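# Lift the bone from the tray onto the table

## Task

Remove the bone from the tray and set it down on the table surface next to the tray, while the apple, the ball and the root all stay inside the tray.

## Robot and tools

Robot: two arms, left_arm and right_arm, each with six joints and a two-finger gripper. Each carries a wrist camera: cam_left_wrist and cam_right_wrist, both 672x504.

Frames: the scene frame has its origin at table-top height, midway between the two nominal bases, with +z up, +x reaching out over the table, and left_arm on the +y side (this is not the image's left). Calibrated bases: left_arm at (+0.028, +0.274, 0) m, right_arm at (-0.011, -0.241, 0) m, each turned only slightly about z. Each arm's end_effector_position (metres) and end_effector_quat_wxyz are given in that arm's own base frame. The position is the point between the finger pads, just under 1 cm behind the tips; the fingers point along the gripper's +z and close along its y. Reported hand poses can be off by a few centimetres, more when the arm is stretched out.

Row layout (used by every tool that moves the arms): a single flat list of 14 numbers covering both arms, even if only one arm should move. The first 7 are left_arm, the last 7 are right_arm. Within each arm the order is: shoulder, elbow, waist, wrist pitch, wrist yaw, wrist roll, then opening. The six joint numbers are absolute target angles in radians, on the same scale as the Joint positions line (not offsets). Stated ranges in that order: shoulder 0.000 to 3.142, elbow 0.000 to 3.142, waist -2.618 to 3.054, wrist pitch -1.571 to 1.571, wrist yaw -1.571 to 1.571, wrist roll -2.094 to 2.094. True ends may differ by up to 0.059 rad; a target beyond that margin, and further out than the current angle, gets the call refused, while a target past the real end is clipped there and may produce a "joint sent to its limit" line. Opening is an absolute value from -1 (shut) to +1 (wide): pad gap is roughly 87 mm at +1, 69 at +0.5, 43 at 0, 18 at -0.5, 0 at -1. To leave a gripper alone, repeat its current command; writing 0 means half-closed, not "no change".

execute_actions: argument actions is a list of actions; each action is a list of up to 15 rows, one per 1/30 s step, and a short action repeats its final row until 15 steps have passed. An empty list just returns state and images. Each step a joint's target is kept within 0.339 rad of its measured angle (waist, shoulder, elbow) or 2.2 rad (wrist joints), and if the targets would shift a gripper more than 200 mm, that arm's targets are pulled back; so far goals need several actions. cameras picks which images come back (omit, null or ["all"] for all, [] for none; an unknown name invalidates the call).

move: target is one row or a list of up to 15 rows, all absolute joint goals; joints travel together, so the hand follows a curve, and nothing is avoided automatically, including the other arm. speed (rad/s, 0.01 to 12.57, default 0.5) caps the joint with the longest way to go; one value or one per target. blend (rad) rounds corners at intermediate targets; 0 stops at each. opening_speed (0.2 or more, units of the -1..+1 scale per second) ramps the gripper instead of jumping. Openings in the first row are sent at the start; openings in later rows are sent after arrival and rest. blocking=false returns after about 0.5 s while the motion continues; a new move then takes over. Whole move is capped at 10 s. The result adds a move: line such as done, off_target (resting more than 0.035 rad from a goal), moving, held or fault, plus limits=held if steps were withheld. done does not mean there is no contact.

wait: seconds from 0 to 10; arms hold their last command, a running move carries on. stop: brakes a running move; fast moves need room. zoom_image: camera (cam_left_wrist or cam_right_wrist) and region [x0, y0, x1, y1] in pixels from the top-left, at most 504x504, from that camera's latest image. finished_scene: scene is the current scene number; it is final, and the goal must hold without the robot.

Result lines: Joint positions and Joint velocities give, per arm, the six joints in row order (rad, rad/s) then the gripper reading from 0 shut to 1 open. grip_measured is the same reading on the -1..+1 command scale. Joint targets shows where joints are being driven now; resend these to hold still. Tool commands shows current gripper commands. Joint torques follow the joint order (positive toward larger angles; first three wrap at ±28 N m, with offsets and noise). "joint command not followed" means the clearance check altered targets. MOTOR HOT appears at 75 °C; at 90 °C an over-temperature fault folds that arm and disables it; at 100 °C it goes limp. Holding loads, staying stretched, or pushing toward unreachable poses heats motors, even while you think.

Gripping: note grip_measured at first contact and command about 0.04 below it for a firm hold (less for lighter). Readings can be off by about 1 mm. Fast closes squeeze harder.

Avoid: dropping the bone or releasing it while moving, knocking the apple, ball or root out of the tray, anything ending up off the table, fast impacts or hard presses, and any contact between the arms or one gripper closing on the other. Joints have play and friction; small turns may not happen and long reaches sag. Loose objects may be nudged now and then. Camera calibration (K, distortion, T_world_to_cam) is provided; wrist camera poses follow the reported joints and may lag during motion.

Each tool is called after "Emit:" as a command line: name --argument value for each argument, lists and objects as JSON in quotes; but a table of rows of numbers goes row by row, as --pt "numbers of a row", without its own name.

## Session

Emit:
execute_actions --actions '[]'

Scene clock: 0.00 s.
left_arm: end_effector_position=(+0.2920, +0.0037, +0.1366) grip_measured=+0.975 end_effector_quat_wxyz=(+0.465, -0.230, +0.849, +0.104) | right_arm: end_effector_position=(+0.1995, -0.0011, +0.3010) grip_measured=+1.000 end_effector_quat_wxyz=(+0.548, +0.083, +0.832, +0.030)
Joint names: [shoulder, elbow, waist, wrist pitch, wrist yaw, wrist roll]
Joint positions: left_arm=[1.023 0.695 -0.282 -0.408 -0.621 -0.528 0.988] | right_arm=[0.609 1.126 -0.021 -0.926 0.022 0.164 1]
Joint velocities: within noise
Joint torques (N m): no reading
Heat: left arm: 31 °C; right arm: 31 °C.
Joint targets: left_arm=[1.019 0.709 -0.282 -0.400 -0.622 -0.528] | right_arm=[0.610 1.133 -0.021 -0.925 0.022 0.163]
Tool commands: left_gripper/opening=+1.0 right_gripper/opening=+1.0

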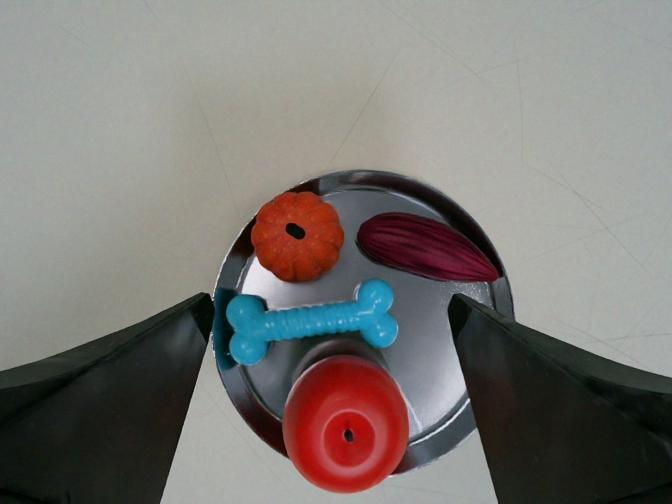

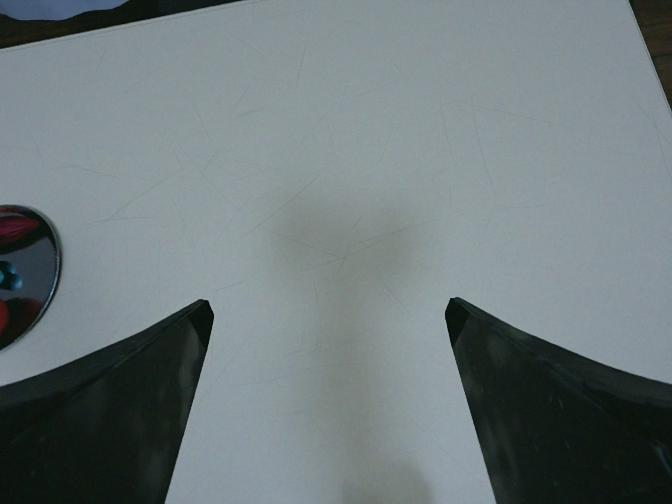

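Emit:
move --target '[1.587,1.398,0.04,-1.382,0,0.98,1.0,0.610,1.133,-0.021,-0.925,0.022,0.163,1.0]' --speed 1.0 --cameras '["cam_left_wrist"]'

Scene clock: 47.13 s.
left_arm: end_effector_position=(+0.2486, +0.0456, +0.1346) grip_measured=+0.975 end_effector_quat_wxyz=(-0.007, +0.451, +0.893, +0.006) | right_arm: end_effector_position=(+0.1995, -0.0011, +0.3010) grip_measured=+1.000 end_effector_quat_wxyz=(+0.548, +0.083, +0.832, +0.030)
Joint positions: left_arm=[1.583 1.366 0.034 -1.361 -0.016 0.969 0.988] | right_arm=[0.609 1.126 -0.021 -0.926 0.022 0.164 1]
Joint torques (N m): left_arm=[-5.09 10.09 0.61 0.05 0.34 0.06] | right_arm=[2.15 6.86 0.08 1.99 0.11 -0.06]
Heat: left arm: 35 °C; right arm: 36 °C.
Joint targets: left_arm=[1.588 1.398 0.040 -1.382 0.000 0.980] | right_arm=[0.610 1.133 -0.021 -0.925 0.022 0.163]
move: done
cam_left_wrist: T_world_to_cam=[[-0.809898, -0.586505, -0.00883341, 0.230884], [-0.375322, 0.506588, 0.77621, -0.0132027], [-0.450776, 0.631966, -0.630413, 0.310157], [0, 0, 0, 1]] pos_world=[0.321848, -0.0539059, 0.207814]

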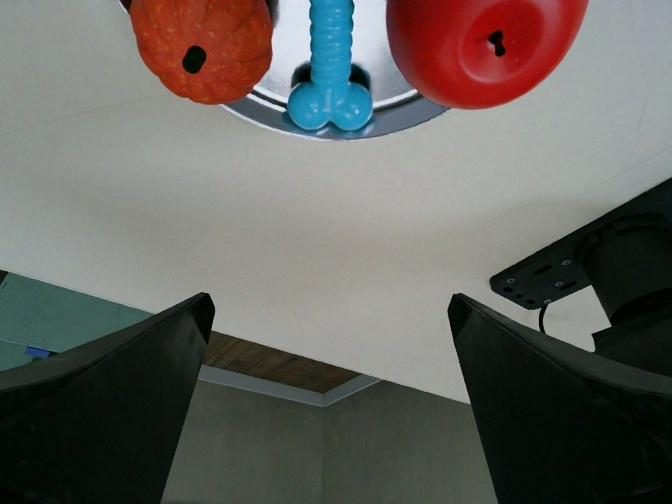

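Emit:
move --target '[1.667,1.276,-0.025,-1.172,0.016,0.915,-0.2,0.610,1.133,-0.021,-0.925,0.022,0.163,1.0]' --speed 0.6 --cameras '["cam_left_wrist"]'

Scene clock: 66.97 s.
left_arm: end_effector_position=(+0.2677, +0.0242, +0.0906) grip_measured=-0.200 end_effector_quat_wxyz=(-0.006, +0.461, +0.887, -0.003) | right_arm: end_effector_position=(+0.1995, -0.0011, +0.3010) grip_measured=+1.000 end_effector_quat_wxyz=(+0.548, +0.083, +0.832, +0.030)
Joint positions: left_arm=[1.667 1.281 -0.034 -1.198 0 0.924 0.4] | right_arm=[0.609 1.126 -0.021 -0.926 0.022 0.164 1]
Joint torques (N m): left_arm=[-6.2 6.3 -0.29 0.62 0.35 -0.15] | right_arm=[2.22 6.82 0.06 2 0.09 -0.06]
Heat: left arm: 35 °C; right arm: 37 °C.
Joint targets: left_arm=[1.667 1.276 -0.039 -1.172 0.016 0.915] | right_arm=[0.610 1.133 -0.021 -0.925 0.022 0.163]
move: done
cam_left_wrist: T_world_to_cam=[[-0.823025, -0.567988, 0.00435668, 0.235372], [-0.35964, 0.527032, 0.769998, 0.0349119], [-0.439645, 0.632161, -0.638032, 0.302208], [0, 0, 0, 1]] pos_world=[0.339137, -0.0757554, 0.164911]

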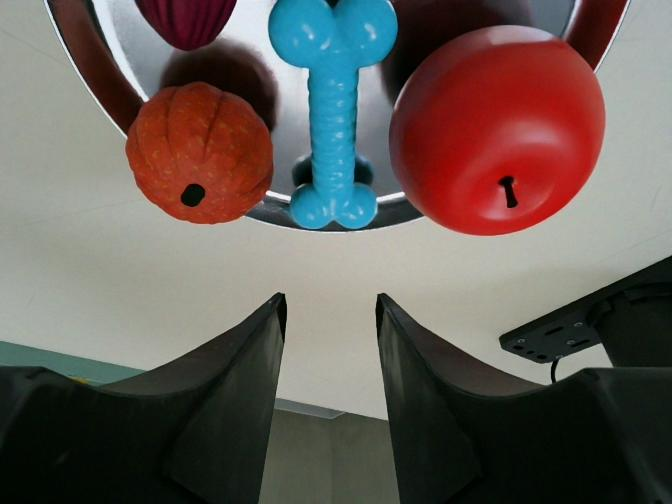

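Emit:
move --target '[1.760,1.112,-0.071,-0.912,0.016,0.880,-0.22,0.610,1.133,-0.021,-0.925,0.022,0.163,1.0]' --speed 0.4 --cameras '["cam_left_wrist"]'

Scene clock: 80.63 s.
left_arm: end_effector_position=(+0.2739, +0.0186, +0.0258) grip_measured=-0.220 end_effector_quat_wxyz=(-0.004, +0.452, +0.892, -0.003) | right_arm: end_effector_position=(+0.1995, -0.0011, +0.3010) grip_measured=+1.000 end_effector_quat_wxyz=(+0.548, +0.083, +0.832, +0.030)
Joint positions: left_arm=[1.757 1.119 -0.049 -0.942 0.002 0.889 0.39] | right_arm=[0.609 1.126 -0.021 -0.926 0.022 0.164 1]
Joint torques (N m): left_arm=[-6.45 5.63 -0.53 0.67 0.33 -0.14] | right_arm=[2.17 6.83 0.09 2 0.11 -0.06]
Heat: left arm: 35 °C; right arm: 38 °C.
Joint targets: left_arm=[1.761 1.112 -0.058 -0.912 0.016 0.880] | right_arm=[0.610 1.133 -0.021 -0.925 0.022 0.163]
move: done
cam_left_wrist: T_world_to_cam=[[-0.811415, -0.584459, 0.0036273, 0.234682], [-0.37175, 0.520876, 0.768433, 0.0934512], [-0.451007, 0.62217, -0.639919, 0.270472], [0, 0, 0, 1]] pos_world=[0.34715, -0.0797943, 0.100418]

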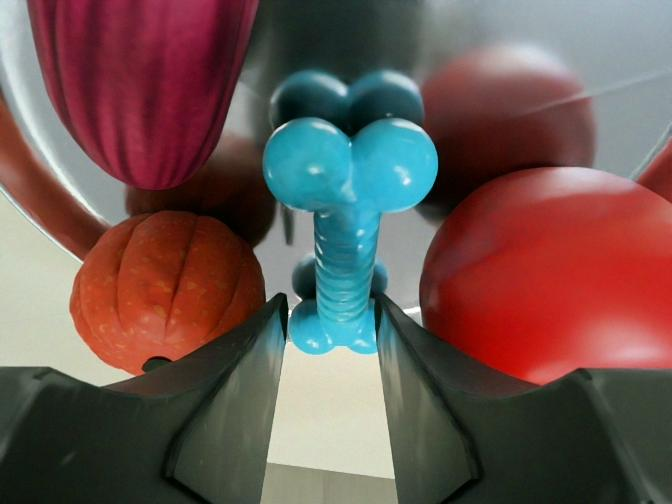

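Emit:
move --target '[1.783,1.101,-0.083,-0.875,0.016,0.860,-0.22,0.610,1.133,-0.021,-0.925,0.022,0.163,1.0]' --speed 0.2 --cameras '["cam_left_wrist"]'

Scene clock: 88.03 s.
left_arm: end_effector_position=(+0.2787, +0.0106, +0.0177) grip_measured=-0.220 end_effector_quat_wxyz=(+0.001, +0.455, +0.890, -0.001) | right_arm: end_effector_position=(+0.1995, -0.0011, +0.3010) grip_measured=+1.000 end_effector_quat_wxyz=(+0.548, +0.083, +0.832, +0.030)
Joint positions: left_arm=[1.777 1.11 -0.075 -0.902 0.002 0.869 0.39] | right_arm=[0.609 1.126 -0.021 -0.926 0.022 0.164 1]
Joint torques (N m): left_arm=[-6.22 5.5 -0.36 0.64 0.32 -0.17] | right_arm=[2.1 6.78 0.13 2 0.11 -0.07]
Heat: left arm: 34 °C; right arm: 38 °C.
Joint targets: left_arm=[1.783 1.101 -0.083 -0.875 0.016 0.860] | right_arm=[0.610 1.133 -0.021 -0.925 0.022 0.163]
move: done
cam_left_wrist: T_world_to_cam=[[-0.815289, -0.57903, -0.00517794, 0.235027], [-0.376879, 0.523824, 0.763918, 0.107005], [-0.439619, 0.624765, -0.645293, 0.2693], [0, 0, 0, 1]] pos_world=[0.350332, -0.0882133, 0.0932514]

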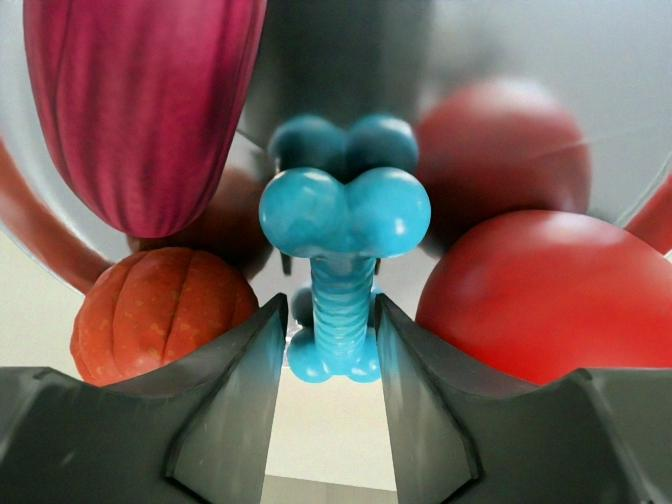

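Emit:
move --target '[1.783,1.101,-0.083,-0.875,0.016,0.860,-0.75,0.610,1.133,-0.021,-0.925,0.022,0.163,1.0]' --opening_speed 0.6 --cameras '["cam_left_wrist"]'

Scene clock: 90.97 s.
left_arm: end_effector_position=(+0.2787, +0.0098, +0.0176) grip_measured=-0.518 end_effector_quat_wxyz=(+0.001, +0.455, +0.890, -0.001) | right_arm: end_effector_position=(+0.1995, -0.0011, +0.3010) grip_measured=+1.000 end_effector_quat_wxyz=(+0.548, +0.083, +0.832, +0.030)
Joint positions: left_arm=[1.777 1.11 -0.077 -0.902 0.004 0.868 0.241] | right_arm=[0.609 1.126 -0.021 -0.926 0.022 0.164 1]
Joint torques (N m): left_arm=[-6.2 5.56 -0.42 0.65 0.28 -0.17] | right_arm=[2.14 6.84 0.12 1.99 0.1 -0.07]
Heat: left arm: 34 °C; right arm: 38 °C.
Joint targets: left_arm=[1.783 1.101 -0.085 -0.875 0.016 0.860] | right_arm=[0.610 1.133 -0.021 -0.925 0.022 0.163]
move: done
cam_left_wrist: T_world_to_cam=[[-0.815285, -0.579045, -0.0042429, 0.234614], [-0.377037, 0.525272, 0.762845, 0.107614], [-0.439493, 0.623535, -0.646568, 0.269811], [0, 0, 0, 1]] pos_world=[0.350432, -0.088911, 0.0933534]

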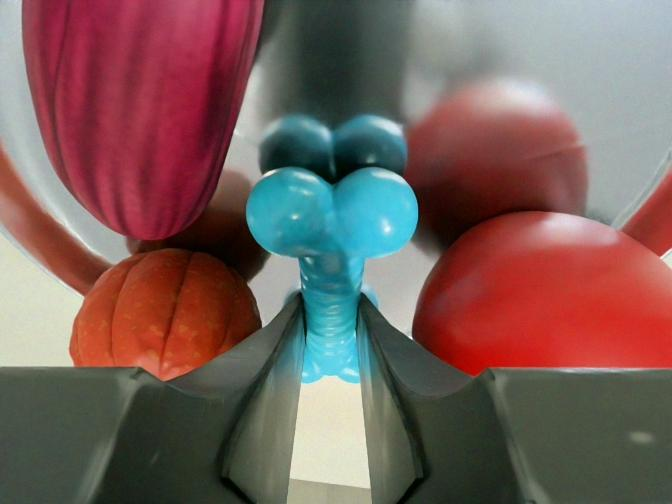

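Emit:
move --pt "1.735 1.203 -0.083 -1.025 0.016 0.860 -0.6 0.610 1.133 -0.021 -0.925 0.022 0.163 1.0" --pt "1.697 1.354 -0.083 -1.21 0.016 0.860 -0.6 0.610 1.133 -0.021 -0.925 0.022 0.163 1.0" --pt "1.697 1.354 0.605 -1.21 0.016 0.860 -0.6 0.610 1.133 -0.021 -0.925 0.022 0.163 1.0" --pt "1.740 1.203 0.605 -1.025 0.016 0.860 -0.6 0.610 1.133 -0.021 -0.925 0.022 0.163 1.0" --speed '[0.3,0.5,0.6,0.4]' --blend '[0.03,0.06,0.06,0]' --cameras '["cam_left_wrist"]'

Scene clock: 110.87 s.
left_arm: end_effector_position=(+0.2099, +0.1817, +0.0516) grip_measured=-0.517 end_effector_quat_wxyz=(-0.001, +0.131, +0.991, -0.007) | right_arm: end_effector_position=(+0.1995, -0.0011, +0.3010) grip_measured=+1.000 end_effector_quat_wxyz=(+0.548, +0.083, +0.832, +0.030)
Joint positions: left_arm=[1.739 1.206 0.604 -1.049 0.008 0.868 0.241] | right_arm=[0.609 1.126 -0.021 -0.926 0.022 0.164 1]
Joint torques (N m): left_arm=[-6.6 6.26 0.25 0.63 0.26 -0.14] | right_arm=[2.19 6.87 0.09 2 0.11 -0.07]
Heat: left arm: 34 °C; right arm: 38 °C.
Joint targets: left_arm=[1.740 1.202 0.607 -1.025 0.016 0.860] | right_arm=[0.610 1.133 -0.021 -0.925 0.022 0.163]
move: done
cam_left_wrist: T_world_to_cam=[[-0.268325, -0.96329, 0.00865895, 0.232563], [-0.617961, 0.179015, 0.765557, 0.0788366], [-0.739003, 0.200067, -0.643309, 0.293927], [0, 0, 0, 1]] pos_world=[0.328333, 0.151108, 0.126718]

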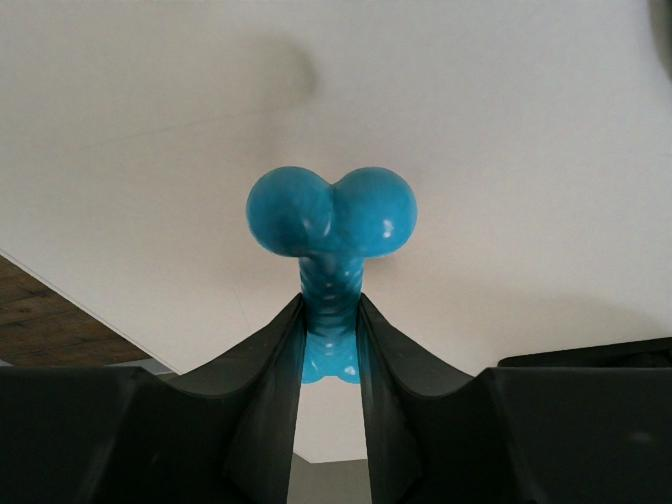

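Emit:
move --pt "1.775 1.118 0.605 -0.903 0.016 0.860 -0.6 0.610 1.133 -0.021 -0.925 0.022 0.163 1.0" --pt "1.785 1.096 0.605 -0.868 0.016 0.860 -0.6 0.610 1.133 -0.021 -0.925 0.022 0.163 1.0" --speed '[0.3,0.08]' --blend '[0.01,0]' --cameras '["cam_left_wrist"]'

Scene clock: 116.30 s.
left_arm: end_effector_position=(+0.2096, +0.1815, +0.0165) grip_measured=-0.517 end_effector_quat_wxyz=(+0.001, +0.131, +0.991, -0.005) | right_arm: end_effector_position=(+0.1995, -0.0011, +0.3010) grip_measured=+1.000 end_effector_quat_wxyz=(+0.548, +0.083, +0.832, +0.030)
Joint positions: left_arm=[1.779 1.107 0.604 -0.903 0.008 0.868 0.241] | right_arm=[0.609 1.126 -0.021 -0.926 0.022 0.164 1]
Joint torques (N m): left_arm=[-6.2 5.42 0.21 0.73 0.25 -0.13] | right_arm=[2.21 6.83 0.09 1.99 0.08 -0.08]
Heat: left arm: 34 °C; right arm: 38 °C.
Joint targets: left_arm=[1.785 1.097 0.605 -0.868 0.016 0.860] | right_arm=[0.610 1.133 -0.021 -0.925 0.022 0.163]
move: done
cam_left_wrist: T_world_to_cam=[[-0.268395, -0.963303, 0.00331265, 0.232608], [-0.622285, 0.176004, 0.762748, 0.107033], [-0.73534, 0.202656, -0.646688, 0.270067], [0, 0, 0, 1]] pos_world=[0.327627, 0.150503, 0.0922387]

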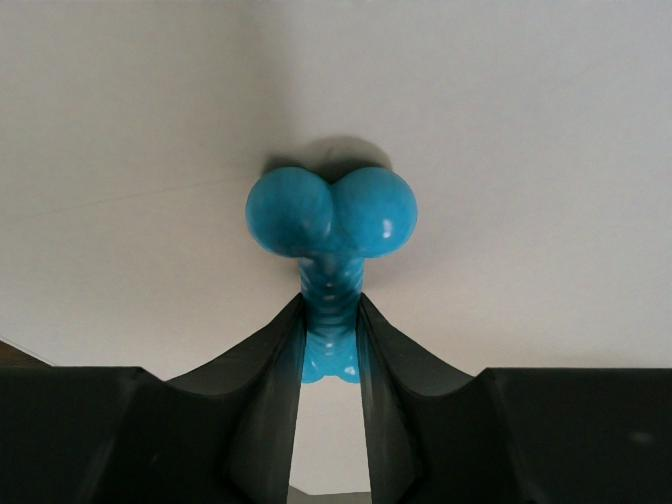

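Emit:
move --target '[1.798,1.083,0.605,-0.840,0.016,0.860,-0.6,0.610,1.133,-0.021,-0.925,0.022,0.163,1.0]' --speed 0.05 --cameras '["cam_left_wrist"]'

Scene clock: 120.10 s.
left_arm: end_effector_position=(+0.2094, +0.1813, +0.0158) grip_measured=-0.517 end_effector_quat_wxyz=(+0.001, +0.131, +0.991, -0.004) | right_arm: end_effector_position=(+0.1995, -0.0011, +0.3010) grip_measured=+1.000 end_effector_quat_wxyz=(+0.548, +0.083, +0.832, +0.030)
Joint positions: left_arm=[1.779 1.104 0.604 -0.899 0.008 0.868 0.241] | right_arm=[0.609 1.126 -0.021 -0.926 0.022 0.164 1]
Joint torques (N m): left_arm=[-5.12 4.16 0.08 1 0.27 -0.13] | right_arm=[2.11 6.86 0.08 2 0.1 -0.06]
Heat: left arm: 34 °C; right arm: 38 °C.
Joint targets: left_arm=[1.798 1.082 0.605 -0.840 0.016 0.860] | right_arm=[0.610 1.133 -0.021 -0.925 0.022 0.163]
move: off_target (left_arm); left_arm: the wrist pitch is farthest, 0.059 rad from its target
cam_left_wrist: T_world_to_cam=[[-0.268411, -0.963299, 0.00310054, 0.232457], [-0.622515, 0.175911, 0.762581, 0.107502], [-0.73514, 0.202755, -0.646885, 0.269351], [0, 0, 0, 1]] pos_world=[0.327327, 0.150403, 0.0915397]

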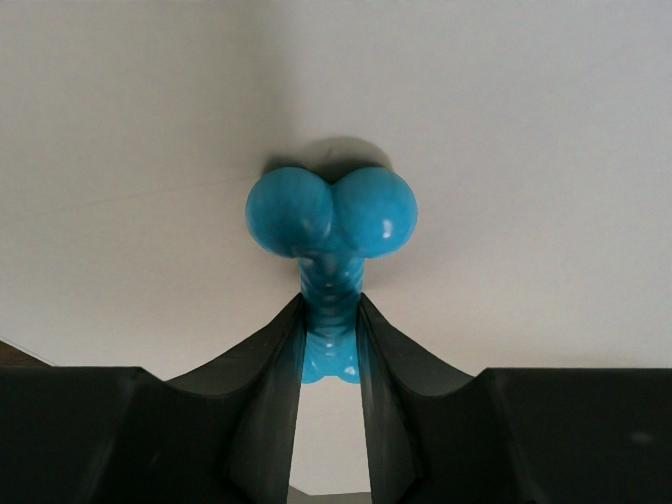

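Emit:
move --pt "1.786 1.095 0.605 -0.866 0.016 0.860 -0.6 0.610 1.133 -0.021 -0.925 0.022 0.163 1.0" --pt "1.786 1.095 0.605 -0.866 0.016 0.860 -0.22 0.610 1.133 -0.021 -0.925 0.022 0.163 1.0" --speed 0.1 --opening_speed 0.4 --cameras '["cam_left_wrist"]'

Emit:
move --pt "1.735 1.203 0.605 -1.025 0.016 0.860 -0.22 0.610 1.133 -0.021 -0.925 0.022 0.163 1.0" --pt "1.697 1.354 0.605 -1.21 0.016 0.860 -0.22 0.610 1.133 -0.021 -0.925 0.022 0.163 1.0" --speed '[0.3,0.5]' --blend '[0.03,0]' --cameras '["cam_left_wrist"]'

Scene clock: 126.83 s.
left_arm: end_effector_position=(+0.2107, +0.1823, +0.0156) grip_measured=-0.220 end_effector_quat_wxyz=(+0.004, +0.131, +0.991, -0.002) | right_arm: end_effector_position=(+0.1995, -0.0011, +0.3010) grip_measured=+1.000 end_effector_quat_wxyz=(+0.548, +0.083, +0.832, +0.030)
Joint positions: left_arm=[1.779 1.104 0.604 -0.893 0.008 0.868 0.39] | right_arm=[0.609 1.126 -0.021 -0.926 0.022 0.164 1]
Joint torques (N m): left_arm=[-6.16 5.45 0.17 0.67 0.25 -0.1] | right_arm=[2.17 6.86 0.06 1.99 0.1 -0.06]
Heat: left arm: 34 °C; right arm: 39 °C.
Joint targets: left_arm=[1.785 1.095 0.605 -0.866 0.016 0.860] | right_arm=[0.610 1.133 -0.021 -0.925 0.022 0.163]
move: done
cam_left_wrist: T_world_to_cam=[[-0.2684, -0.963306, -0.00186146, 0.23375], [-0.626542, 0.173101, 0.759922, 0.109763], [-0.731715, 0.205129, -0.650012, 0.268972], [0, 0, 0, 1]] pos_world=[0.328321, 0.150999, 0.0918589]

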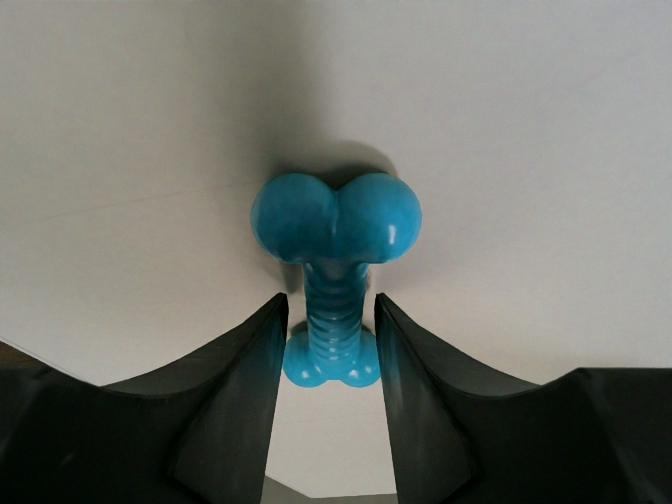

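Scene clock: 128.50 s.
left_arm: end_effector_position=(+0.2123, +0.1834, +0.0871) grip_measured=-0.220 end_effector_quat_wxyz=(-0.001, +0.131, +0.991, -0.007) | right_arm: end_effector_position=(+0.1995, -0.0011, +0.3010) grip_measured=+1.000 end_effector_quat_wxyz=(+0.548, +0.083, +0.832, +0.030)
Joint positions: left_arm=[1.719 1.327 0.604 -1.189 0.008 0.868 0.39] | right_arm=[0.609 1.126 -0.021 -0.926 0.022 0.164 1]
Joint torques (N m): left_arm=[-8.7 9.47 0.14 0.1 0.25 -0.15] | right_arm=[2.19 6.87 0.1 1.99 0.1 -0.05]
Heat: left arm: 34 °C; right arm: 39 °C.
Joint targets: left_arm=[1.697 1.354 0.605 -1.210 0.016 0.860] | right_arm=[0.610 1.133 -0.021 -0.925 0.022 0.163]
move: done
cam_left_wrist: T_world_to_cam=[[-0.268388, -0.96328, 0.00773227, 0.234582], [-0.618683, 0.178518, 0.76509, 0.053105], [-0.738376, 0.200557, -0.643877, 0.31802], [0, 0, 0, 1]] pos_world=[0.330632, 0.152707, 0.162322]

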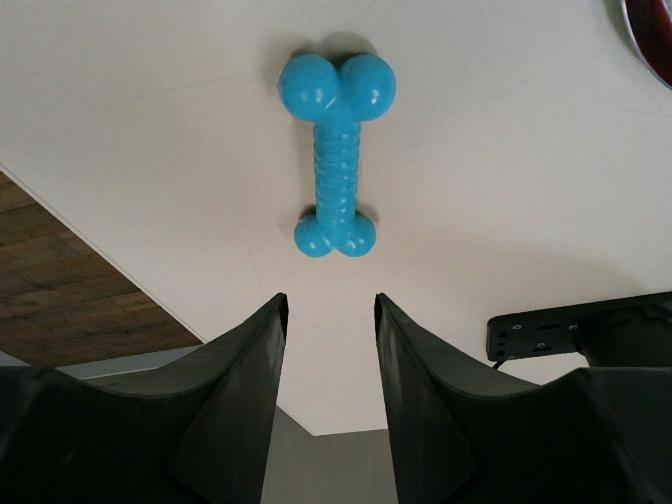

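Bone rests on the table, clear of tray.

Emit:
finished_scene --scene 1

The scene is finished: the task was done.


## Next scene

The same job, from a new start.

Emit:
execute_actions --actions '[]'

Scene clock: 0.00 s.
left_arm: end_effector_position=(+0.2558, -0.0375, +0.2975) grip_measured=+0.975 end_effector_quat_wxyz=(+0.408, -0.083, +0.892, -0.178) | right_arm: end_effector_position=(+0.2102, -0.0141, +0.2834) grip_measured=+1.000 end_effector_quat_wxyz=(+0.538, +0.015, +0.816, +0.211)
Joint names: [shoulder, elbow, waist, wrist pitch, wrist yaw, wrist roll]
Joint positions: left_arm=[1.032 1.38 0.122 -1.044 0.347 -0.226 0.988] | right_arm=[0.81 1.089 -0.848 -1.056 -1.076 -0.319 1]
Joint velocities: within noise
Joint torques (N m): no reading
Heat: left arm: 27 °C; right arm: 28 °C.
Joint targets: left_arm=[1.029 1.392 0.122 -1.034 0.347 -0.225] | right_arm=[0.809 1.097 -0.848 -1.055 -1.076 -0.320]
Tool commands: left_gripper/opening=+1.0 right_gripper/opening=+1.0
camera_calibration:
cam_left_wrist: T_world_to_cam=[[0.00119432, -0.926857, 0.375412, -0.145097], [-0.999929, 0.00333515, 0.0114153, 0.27356], [-0.0118324, -0.375399, -0.926788, 0.406669], [0, 0, 0, 1]] pos_world=[0.278526, 0.0172665, 0.428245]
cam_right_wrist: T_world_to_cam=[[0.198468, -0.911281, -0.360802, 0.0488622], [-0.946788, -0.0830872, -0.310949, 0.309377], [0.253384, 0.403316, -0.87928, 0.345384], [0, 0, 0, 1]] pos_world=[0.195702, -0.0690662, 0.417519]

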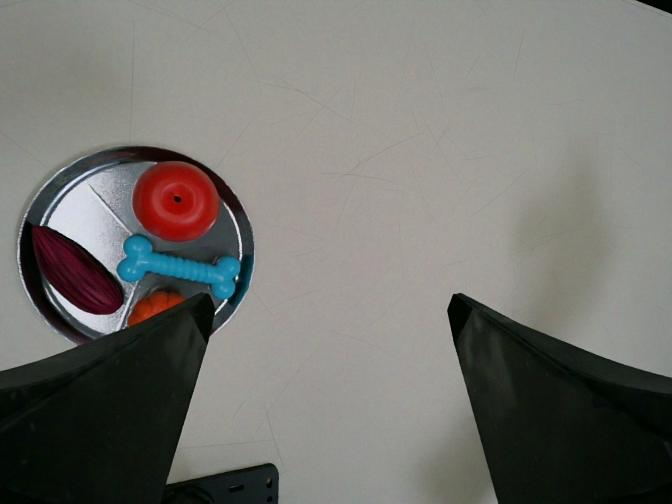

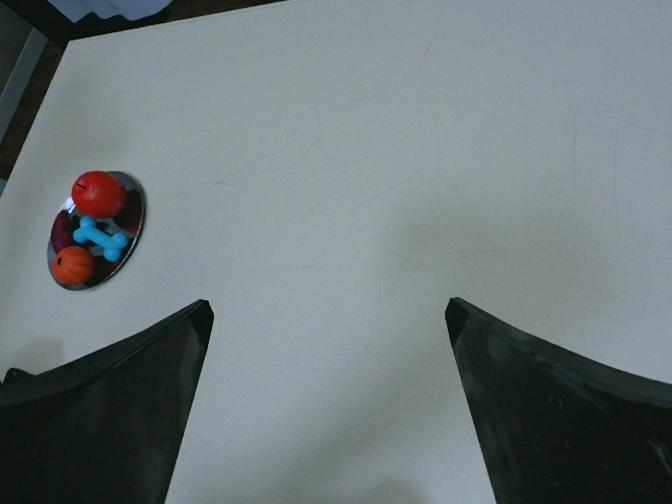

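Emit:
move --target '[1.49,1.117,-0.166,-1.175,0.016,1.652,-0.2,0.809,1.097,-0.848,-1.055,-1.076,-0.320,1.0]' --speed 1.0 --cameras '["cam_left_wrist"]'

Scene clock: 15.73 s.
left_arm: end_effector_position=(+0.2672, -0.0094, +0.0957) grip_measured=-0.200 end_effector_quat_wxyz=(+0.030, +0.787, +0.616, +0.008) | right_arm: end_effector_position=(+0.2102, -0.0141, +0.2834) grip_measured=+1.000 end_effector_quat_wxyz=(+0.538, +0.015, +0.816, +0.211)
Joint positions: left_arm=[1.486 1.123 -0.172 -1.153 0.029 1.641 0.4] | right_arm=[0.81 1.089 -0.848 -1.056 -1.076 -0.319 1]
Joint torques (N m): left_arm=[-4.41 6.19 -0.34 0.12 0.1 0.08] | right_arm=[0.12 7.25 0.05 1.43 -0.24 -0.08]
Heat: left arm: 28 °C; right arm: 29 °C.
Joint targets: left_arm=[1.490 1.117 -0.179 -1.175 0.016 1.652] | right_arm=[0.809 1.097 -0.848 -1.055 -1.076 -0.320]
move: done
cam_left_wrist: T_world_to_cam=[[-0.966801, 0.247622, -0.0630783, 0.268276], [0.118499, 0.653171, 0.747881, -0.0760582], [0.226393, 0.715577, -0.660829, 0.151491], [0, 0, 0, 1]] pos_world=[0.234086, -0.125155, 0.173914]

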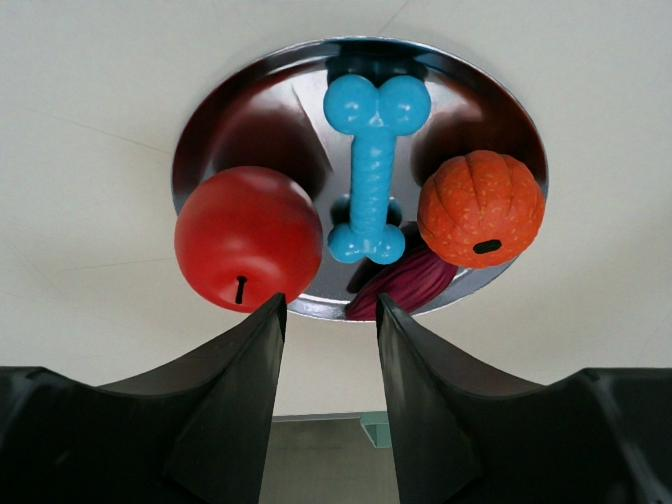

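Emit:
move --target '[1.563,0.888,-0.206,-0.88,-0.01,1.602,-0.2,0.809,1.097,-0.848,-1.055,-1.076,-0.320,1.0]' --speed 0.4 --cameras '["cam_left_wrist"]'

Scene clock: 33.57 s.
left_arm: end_effector_position=(+0.2522, -0.0050, +0.0240) grip_measured=-0.200 end_effector_quat_wxyz=(+0.001, +0.782, +0.624, +0.000) | right_arm: end_effector_position=(+0.2102, -0.0141, +0.2834) grip_measured=+1.000 end_effector_quat_wxyz=(+0.538, +0.015, +0.816, +0.211)
Joint positions: left_arm=[1.56 0.895 -0.184 -0.905 0.002 1.61 0.4] | right_arm=[0.81 1.089 -0.848 -1.056 -1.076 -0.319 1]
Joint torques (N m): left_arm=[-4.53 5.55 -0.44 0.62 0.05 -0.14] | right_arm=[0.17 7.25 0.03 1.43 -0.24 -0.08]
Heat: left arm: 28 °C; right arm: 31 °C.
Joint targets: left_arm=[1.564 0.888 -0.192 -0.880 -0.010 1.602] | right_arm=[0.809 1.097 -0.848 -1.055 -1.076 -0.320]
move: done
cam_left_wrist: T_world_to_cam=[[-0.973232, 0.229721, -0.00695353, 0.248462], [0.143064, 0.629227, 0.763941, -0.0302167], [0.179869, 0.742497, -0.645248, 0.115837], [0, 0, 0, 1]] pos_world=[0.225299, -0.124072, 0.0995548]

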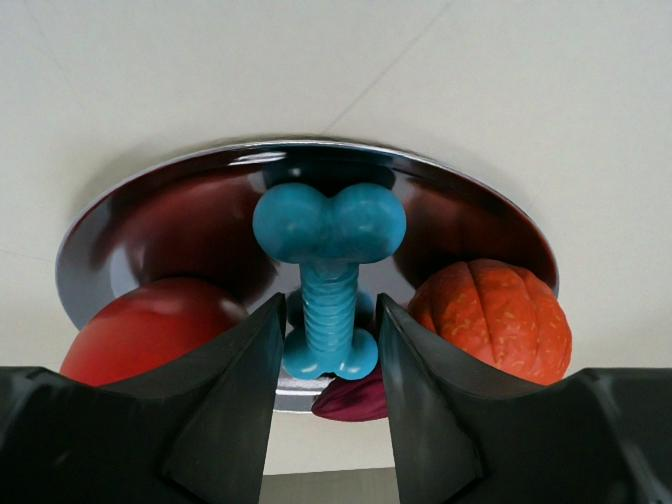

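Emit:
move --pt "1.579 0.865 -0.195 -0.84 -0.01 1.602 -0.2 0.809 1.097 -0.848 -1.055 -1.076 -0.320 1.0" --pt "1.579 0.865 -0.195 -0.84 -0.01 1.602 -0.75 0.809 1.097 -0.848 -1.055 -1.076 -0.320 1.0" --speed 0.15 --opening_speed 0.6 --cameras '["cam_left_wrist"]'

Scene clock: 40.13 s.
left_arm: end_effector_position=(+0.2528, -0.0051, +0.0160) grip_measured=-0.515 end_effector_quat_wxyz=(+0.003, +0.781, +0.624, +0.001) | right_arm: end_effector_position=(+0.2102, -0.0141, +0.2834) grip_measured=+1.000 end_effector_quat_wxyz=(+0.538, +0.015, +0.816, +0.211)
Joint positions: left_arm=[1.572 0.872 -0.184 -0.865 0.002 1.609 0.242] | right_arm=[0.81 1.089 -0.848 -1.056 -1.076 -0.319 1]
Joint torques (N m): left_arm=[-4.45 5.44 -0.72 0.56 0.07 -0.12] | right_arm=[0.17 7.25 0.05 1.41 -0.26 -0.08]
Heat: left arm: 28 °C; right arm: 31 °C.
Joint targets: left_arm=[1.579 0.864 -0.195 -0.840 -0.010 1.602] | right_arm=[0.809 1.097 -0.848 -1.055 -1.076 -0.320]
move: done
cam_left_wrist: T_world_to_cam=[[-0.973368, 0.228951, -0.0116453, 0.249082], [0.13906, 0.630062, 0.763993, -0.0230142], [0.182254, 0.742027, -0.64512, 0.110027], [0, 0, 0, 1]] pos_world=[0.225596, -0.12417, 0.0914638]

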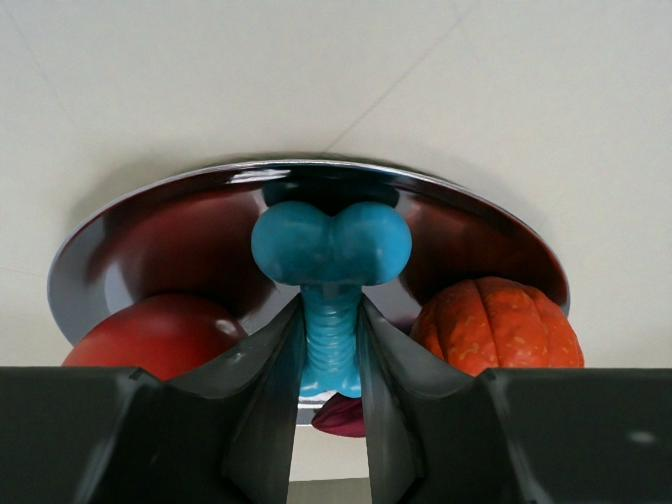

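Emit:
move --pt "1.518 0.978 -0.195 -1.02 -0.01 1.602 -0.6 0.809 1.097 -0.848 -1.055 -1.076 -0.320 1.0" --pt "1.485 1.113 -0.195 -1.19 -0.01 1.602 -0.6 0.809 1.097 -0.848 -1.055 -1.076 -0.320 1.0" --pt "1.485 1.113 -0.845 -1.19 -0.01 1.602 -0.6 0.809 1.097 -0.848 -1.055 -1.076 -0.320 1.0" --pt "1.518 0.978 -0.845 -1.02 -0.01 1.602 -0.6 0.809 1.097 -0.848 -1.055 -1.076 -0.320 1.0" --pt "1.566 0.883 -0.845 -0.87 -0.01 1.602 -0.6 0.809 1.097 -0.848 -1.055 -1.076 -0.320 1.0" --speed '[0.3,0.5,0.6,0.4,0.25]' --blend '[0.03,0.06,0.06,0.03,0]' --cameras '["cam_left_wrist"]'

Scene clock: 57.53 s.
left_arm: end_effector_position=(+0.1954, -0.1599, +0.0220) grip_measured=-0.515 end_effector_quat_wxyz=(+0.001, +0.943, +0.334, +0.001) | right_arm: end_effector_position=(+0.2102, -0.0141, +0.2834) grip_measured=+1.000 end_effector_quat_wxyz=(+0.538, +0.015, +0.816, +0.211)
Joint positions: left_arm=[1.563 0.889 -0.852 -0.894 0 1.609 0.242] | right_arm=[0.81 1.089 -0.848 -1.056 -1.076 -0.319 1]
Joint torques (N m): left_arm=[-4.62 5.72 -0.21 0.54 0.06 -0.12] | right_arm=[0.17 7.3 0.08 1.43 -0.24 -0.08]
Heat: left arm: 28 °C; right arm: 32 °C.
Joint targets: left_arm=[1.566 0.883 -0.857 -0.870 -0.010 1.602] | right_arm=[0.809 1.097 -0.848 -1.055 -1.076 -0.320]
move: done
cam_left_wrist: T_world_to_cam=[[-0.622958, 0.782215, -0.00792096, 0.248561], [0.499578, 0.405616, 0.765439, -0.0284935], [0.601951, 0.472879, -0.643459, 0.114184], [0, 0, 0, 1]] pos_world=[0.100345, -0.236866, 0.0972514]

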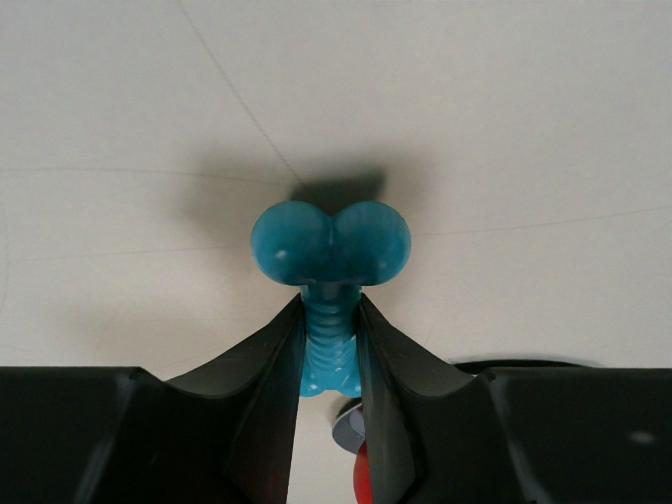

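Emit:
move --target '[1.582,0.860,-0.845,-0.833,-0.01,1.602,-0.6,0.809,1.097,-0.848,-1.055,-1.076,-0.320,1.0]' --speed 0.06 --cameras '["cam_left_wrist"]'

Scene clock: 60.60 s.
left_arm: end_effector_position=(+0.1946, -0.1589, +0.0147) grip_measured=-0.515 end_effector_quat_wxyz=(-0.001, +0.943, +0.334, +0.000) | right_arm: end_effector_position=(+0.2102, -0.0141, +0.2834) grip_measured=+1.000 end_effector_quat_wxyz=(+0.538, +0.015, +0.816, +0.211)
Joint positions: left_arm=[1.575 0.869 -0.852 -0.866 0 1.609 0.242] | right_arm=[0.81 1.089 -0.848 -1.056 -1.076 -0.319 1]
Joint torques (N m): left_arm=[-4.42 5.24 0.58 0.64 0.08 -0.12] | right_arm=[0.1 7.27 0.08 1.42 -0.26 -0.07]
Heat: left arm: 28 °C; right arm: 32 °C.
Joint targets: left_arm=[1.582 0.859 -0.845 -0.833 -0.010 1.602] | right_arm=[0.809 1.097 -0.848 -1.055 -1.076 -0.320]
move: done
cam_left_wrist: T_world_to_cam=[[-0.623201, 0.78205, -0.00433291, 0.247249], [0.501282, 0.403702, 0.765338, -0.0234982], [0.600282, 0.474787, -0.643614, 0.110143], [0, 0, 0, 1]] pos_world=[0.0997485, -0.236169, 0.0899447]

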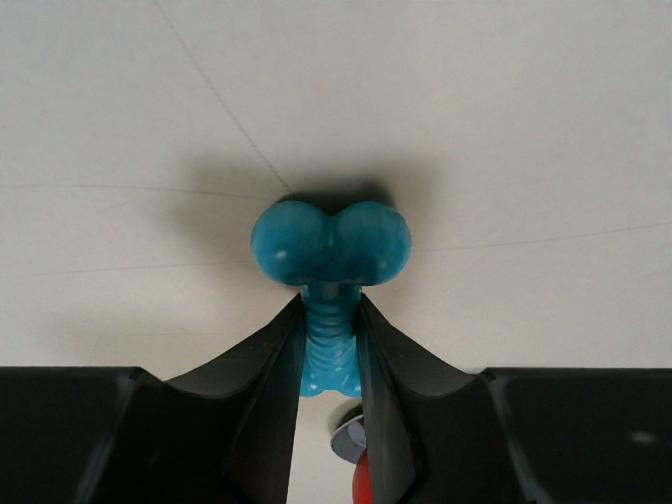

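Emit:
move --target '[1.593,0.848,-0.845,-0.81,-0.01,1.602,-0.6,0.809,1.097,-0.848,-1.055,-1.076,-0.320,1.0]' --speed 0.05 --cameras '["cam_left_wrist"]'

Scene clock: 63.50 s.
left_arm: end_effector_position=(+0.1947, -0.1594, +0.0145) grip_measured=-0.515 end_effector_quat_wxyz=(+0.000, +0.943, +0.334, +0.002) | right_arm: end_effector_position=(+0.2102, -0.0141, +0.2834) grip_measured=+1.000 end_effector_quat_wxyz=(+0.538, +0.015, +0.816, +0.211)
Joint positions: left_arm=[1.575 0.867 -0.855 -0.862 -0.004 1.607 0.242] | right_arm=[0.81 1.089 -0.848 -1.056 -1.076 -0.319 1]
Joint torques (N m): left_arm=[-3.36 4.36 0.51 0.86 0.11 -0.11] | right_arm=[0.1 7.28 -0.01 1.42 -0.25 -0.07]
Heat: left arm: 29 °C; right arm: 32 °C.
Joint targets: left_arm=[1.593 0.849 -0.848 -0.810 -0.010 1.602] | right_arm=[0.809 1.097 -0.848 -1.055 -1.076 -0.320]
move: off_target (left_arm); left_arm: the wrist pitch is farthest, 0.052 rad from its target
cam_left_wrist: T_world_to_cam=[[-0.622272, 0.782775, -0.00641112, 0.247616], [0.498666, 0.402704, 0.767568, -0.0229855], [0.603415, 0.474439, -0.640935, 0.109388], [0, 0, 0, 1]] pos_world=[0.0995405, -0.236469, 0.0893409]

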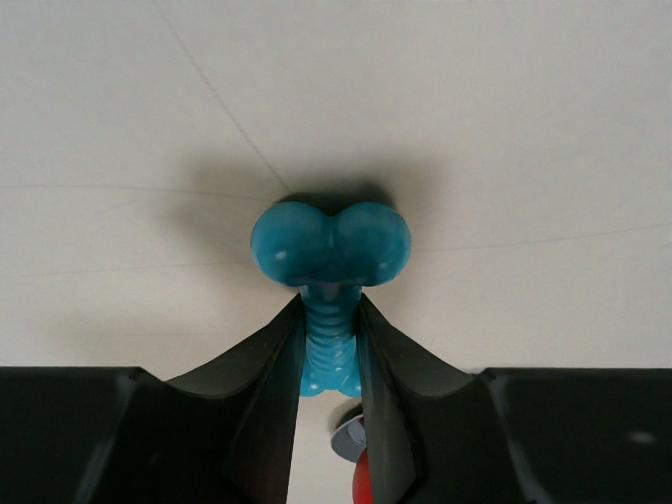

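In contact. Ease, release, retreat.

Emit:
move --pt "1.583 0.859 -0.848 -0.831 -0.01 1.602 -0.6 0.809 1.097 -0.848 -1.055 -1.076 -0.320 1.0" --pt "1.583 0.859 -0.848 -0.831 -0.01 1.602 -0.22 0.809 1.097 -0.848 -1.055 -1.076 -0.320 1.0" --speed 0.1 --opening_speed 0.5 --cameras '[]'

Emit:
move --pt "1.518 0.978 -0.848 -1.02 -0.01 1.602 -0.22 0.809 1.097 -0.848 -1.055 -1.076 -0.320 1.0" --pt "1.485 1.113 -0.848 -1.19 -0.01 1.602 -0.22 0.809 1.097 -0.848 -1.055 -1.076 -0.320 1.0" --speed '[0.3,0.5]' --blend '[0.03,0]' --cameras '["cam_left_wrist"]'

Scene clock: 71.53 s.
left_arm: end_effector_position=(+0.1953, -0.1601, +0.0138) grip_measured=-0.220 end_effector_quat_wxyz=(+0.001, +0.943, +0.334, +0.003) | right_arm: end_effector_position=(+0.2102, -0.0141, +0.2834) grip_measured=+1.000 end_effector_quat_wxyz=(+0.538, +0.015, +0.816, +0.211)
Joint positions: left_arm=[1.576 0.866 -0.855 -0.855 -0.004 1.607 0.39] | right_arm=[0.81 1.089 -0.848 -1.056 -1.076 -0.319 1]
Joint torques (N m): left_arm=[-4.36 5.39 0.57 0.56 0.11 -0.1] | right_arm=[0.12 7.27 0.06 1.43 -0.26 -0.06]
Heat: left arm: 28 °C; right arm: 33 °C.
Joint targets: left_arm=[1.583 0.857 -0.848 -0.831 -0.010 1.602] | right_arm=[0.809 1.097 -0.848 -1.055 -1.076 -0.320]
move: done

Scene clock: 73.27 s.
left_arm: end_effector_position=(+0.1953, -0.1600, +0.0838) grip_measured=-0.220 end_effector_quat_wxyz=(-0.006, +0.943, +0.334, -0.001) | right_arm: end_effector_position=(+0.2102, -0.0141, +0.2834) grip_measured=+1.000 end_effector_quat_wxyz=(+0.538, +0.015, +0.816, +0.211)
Joint positions: left_arm=[1.503 1.088 -0.855 -1.169 -0.004 1.607 0.39] | right_arm=[0.81 1.089 -0.848 -1.056 -1.076 -0.319 1]
Joint torques (N m): left_arm=[-6.35 9.42 0.57 0.01 0.12 -0.11] | right_arm=[0.12 7.31 0.06 1.41 -0.24 -0.08]
Heat: left arm: 29 °C; right arm: 33 °C.
Joint targets: left_arm=[1.485 1.114 -0.848 -1.190 -0.010 1.602] | right_arm=[0.809 1.097 -0.848 -1.055 -1.076 -0.320]
move: done
cam_left_wrist: T_world_to_cam=[[-0.622304, 0.782742, 0.00725925, 0.247746], [0.505518, 0.394788, 0.767199, -0.0787082], [0.597653, 0.481101, -0.641368, 0.155961], [0, 0, 0, 1]] pos_world=[0.100751, -0.237881, 0.158615]

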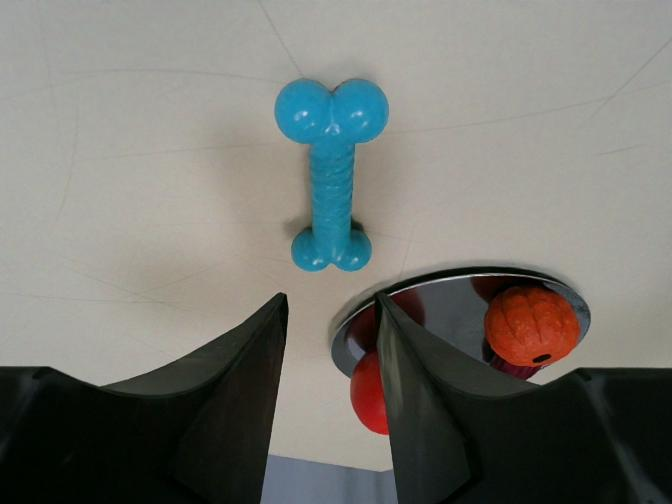

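Emit:
finished_scene --scene 2

The scene is finished: the task was done.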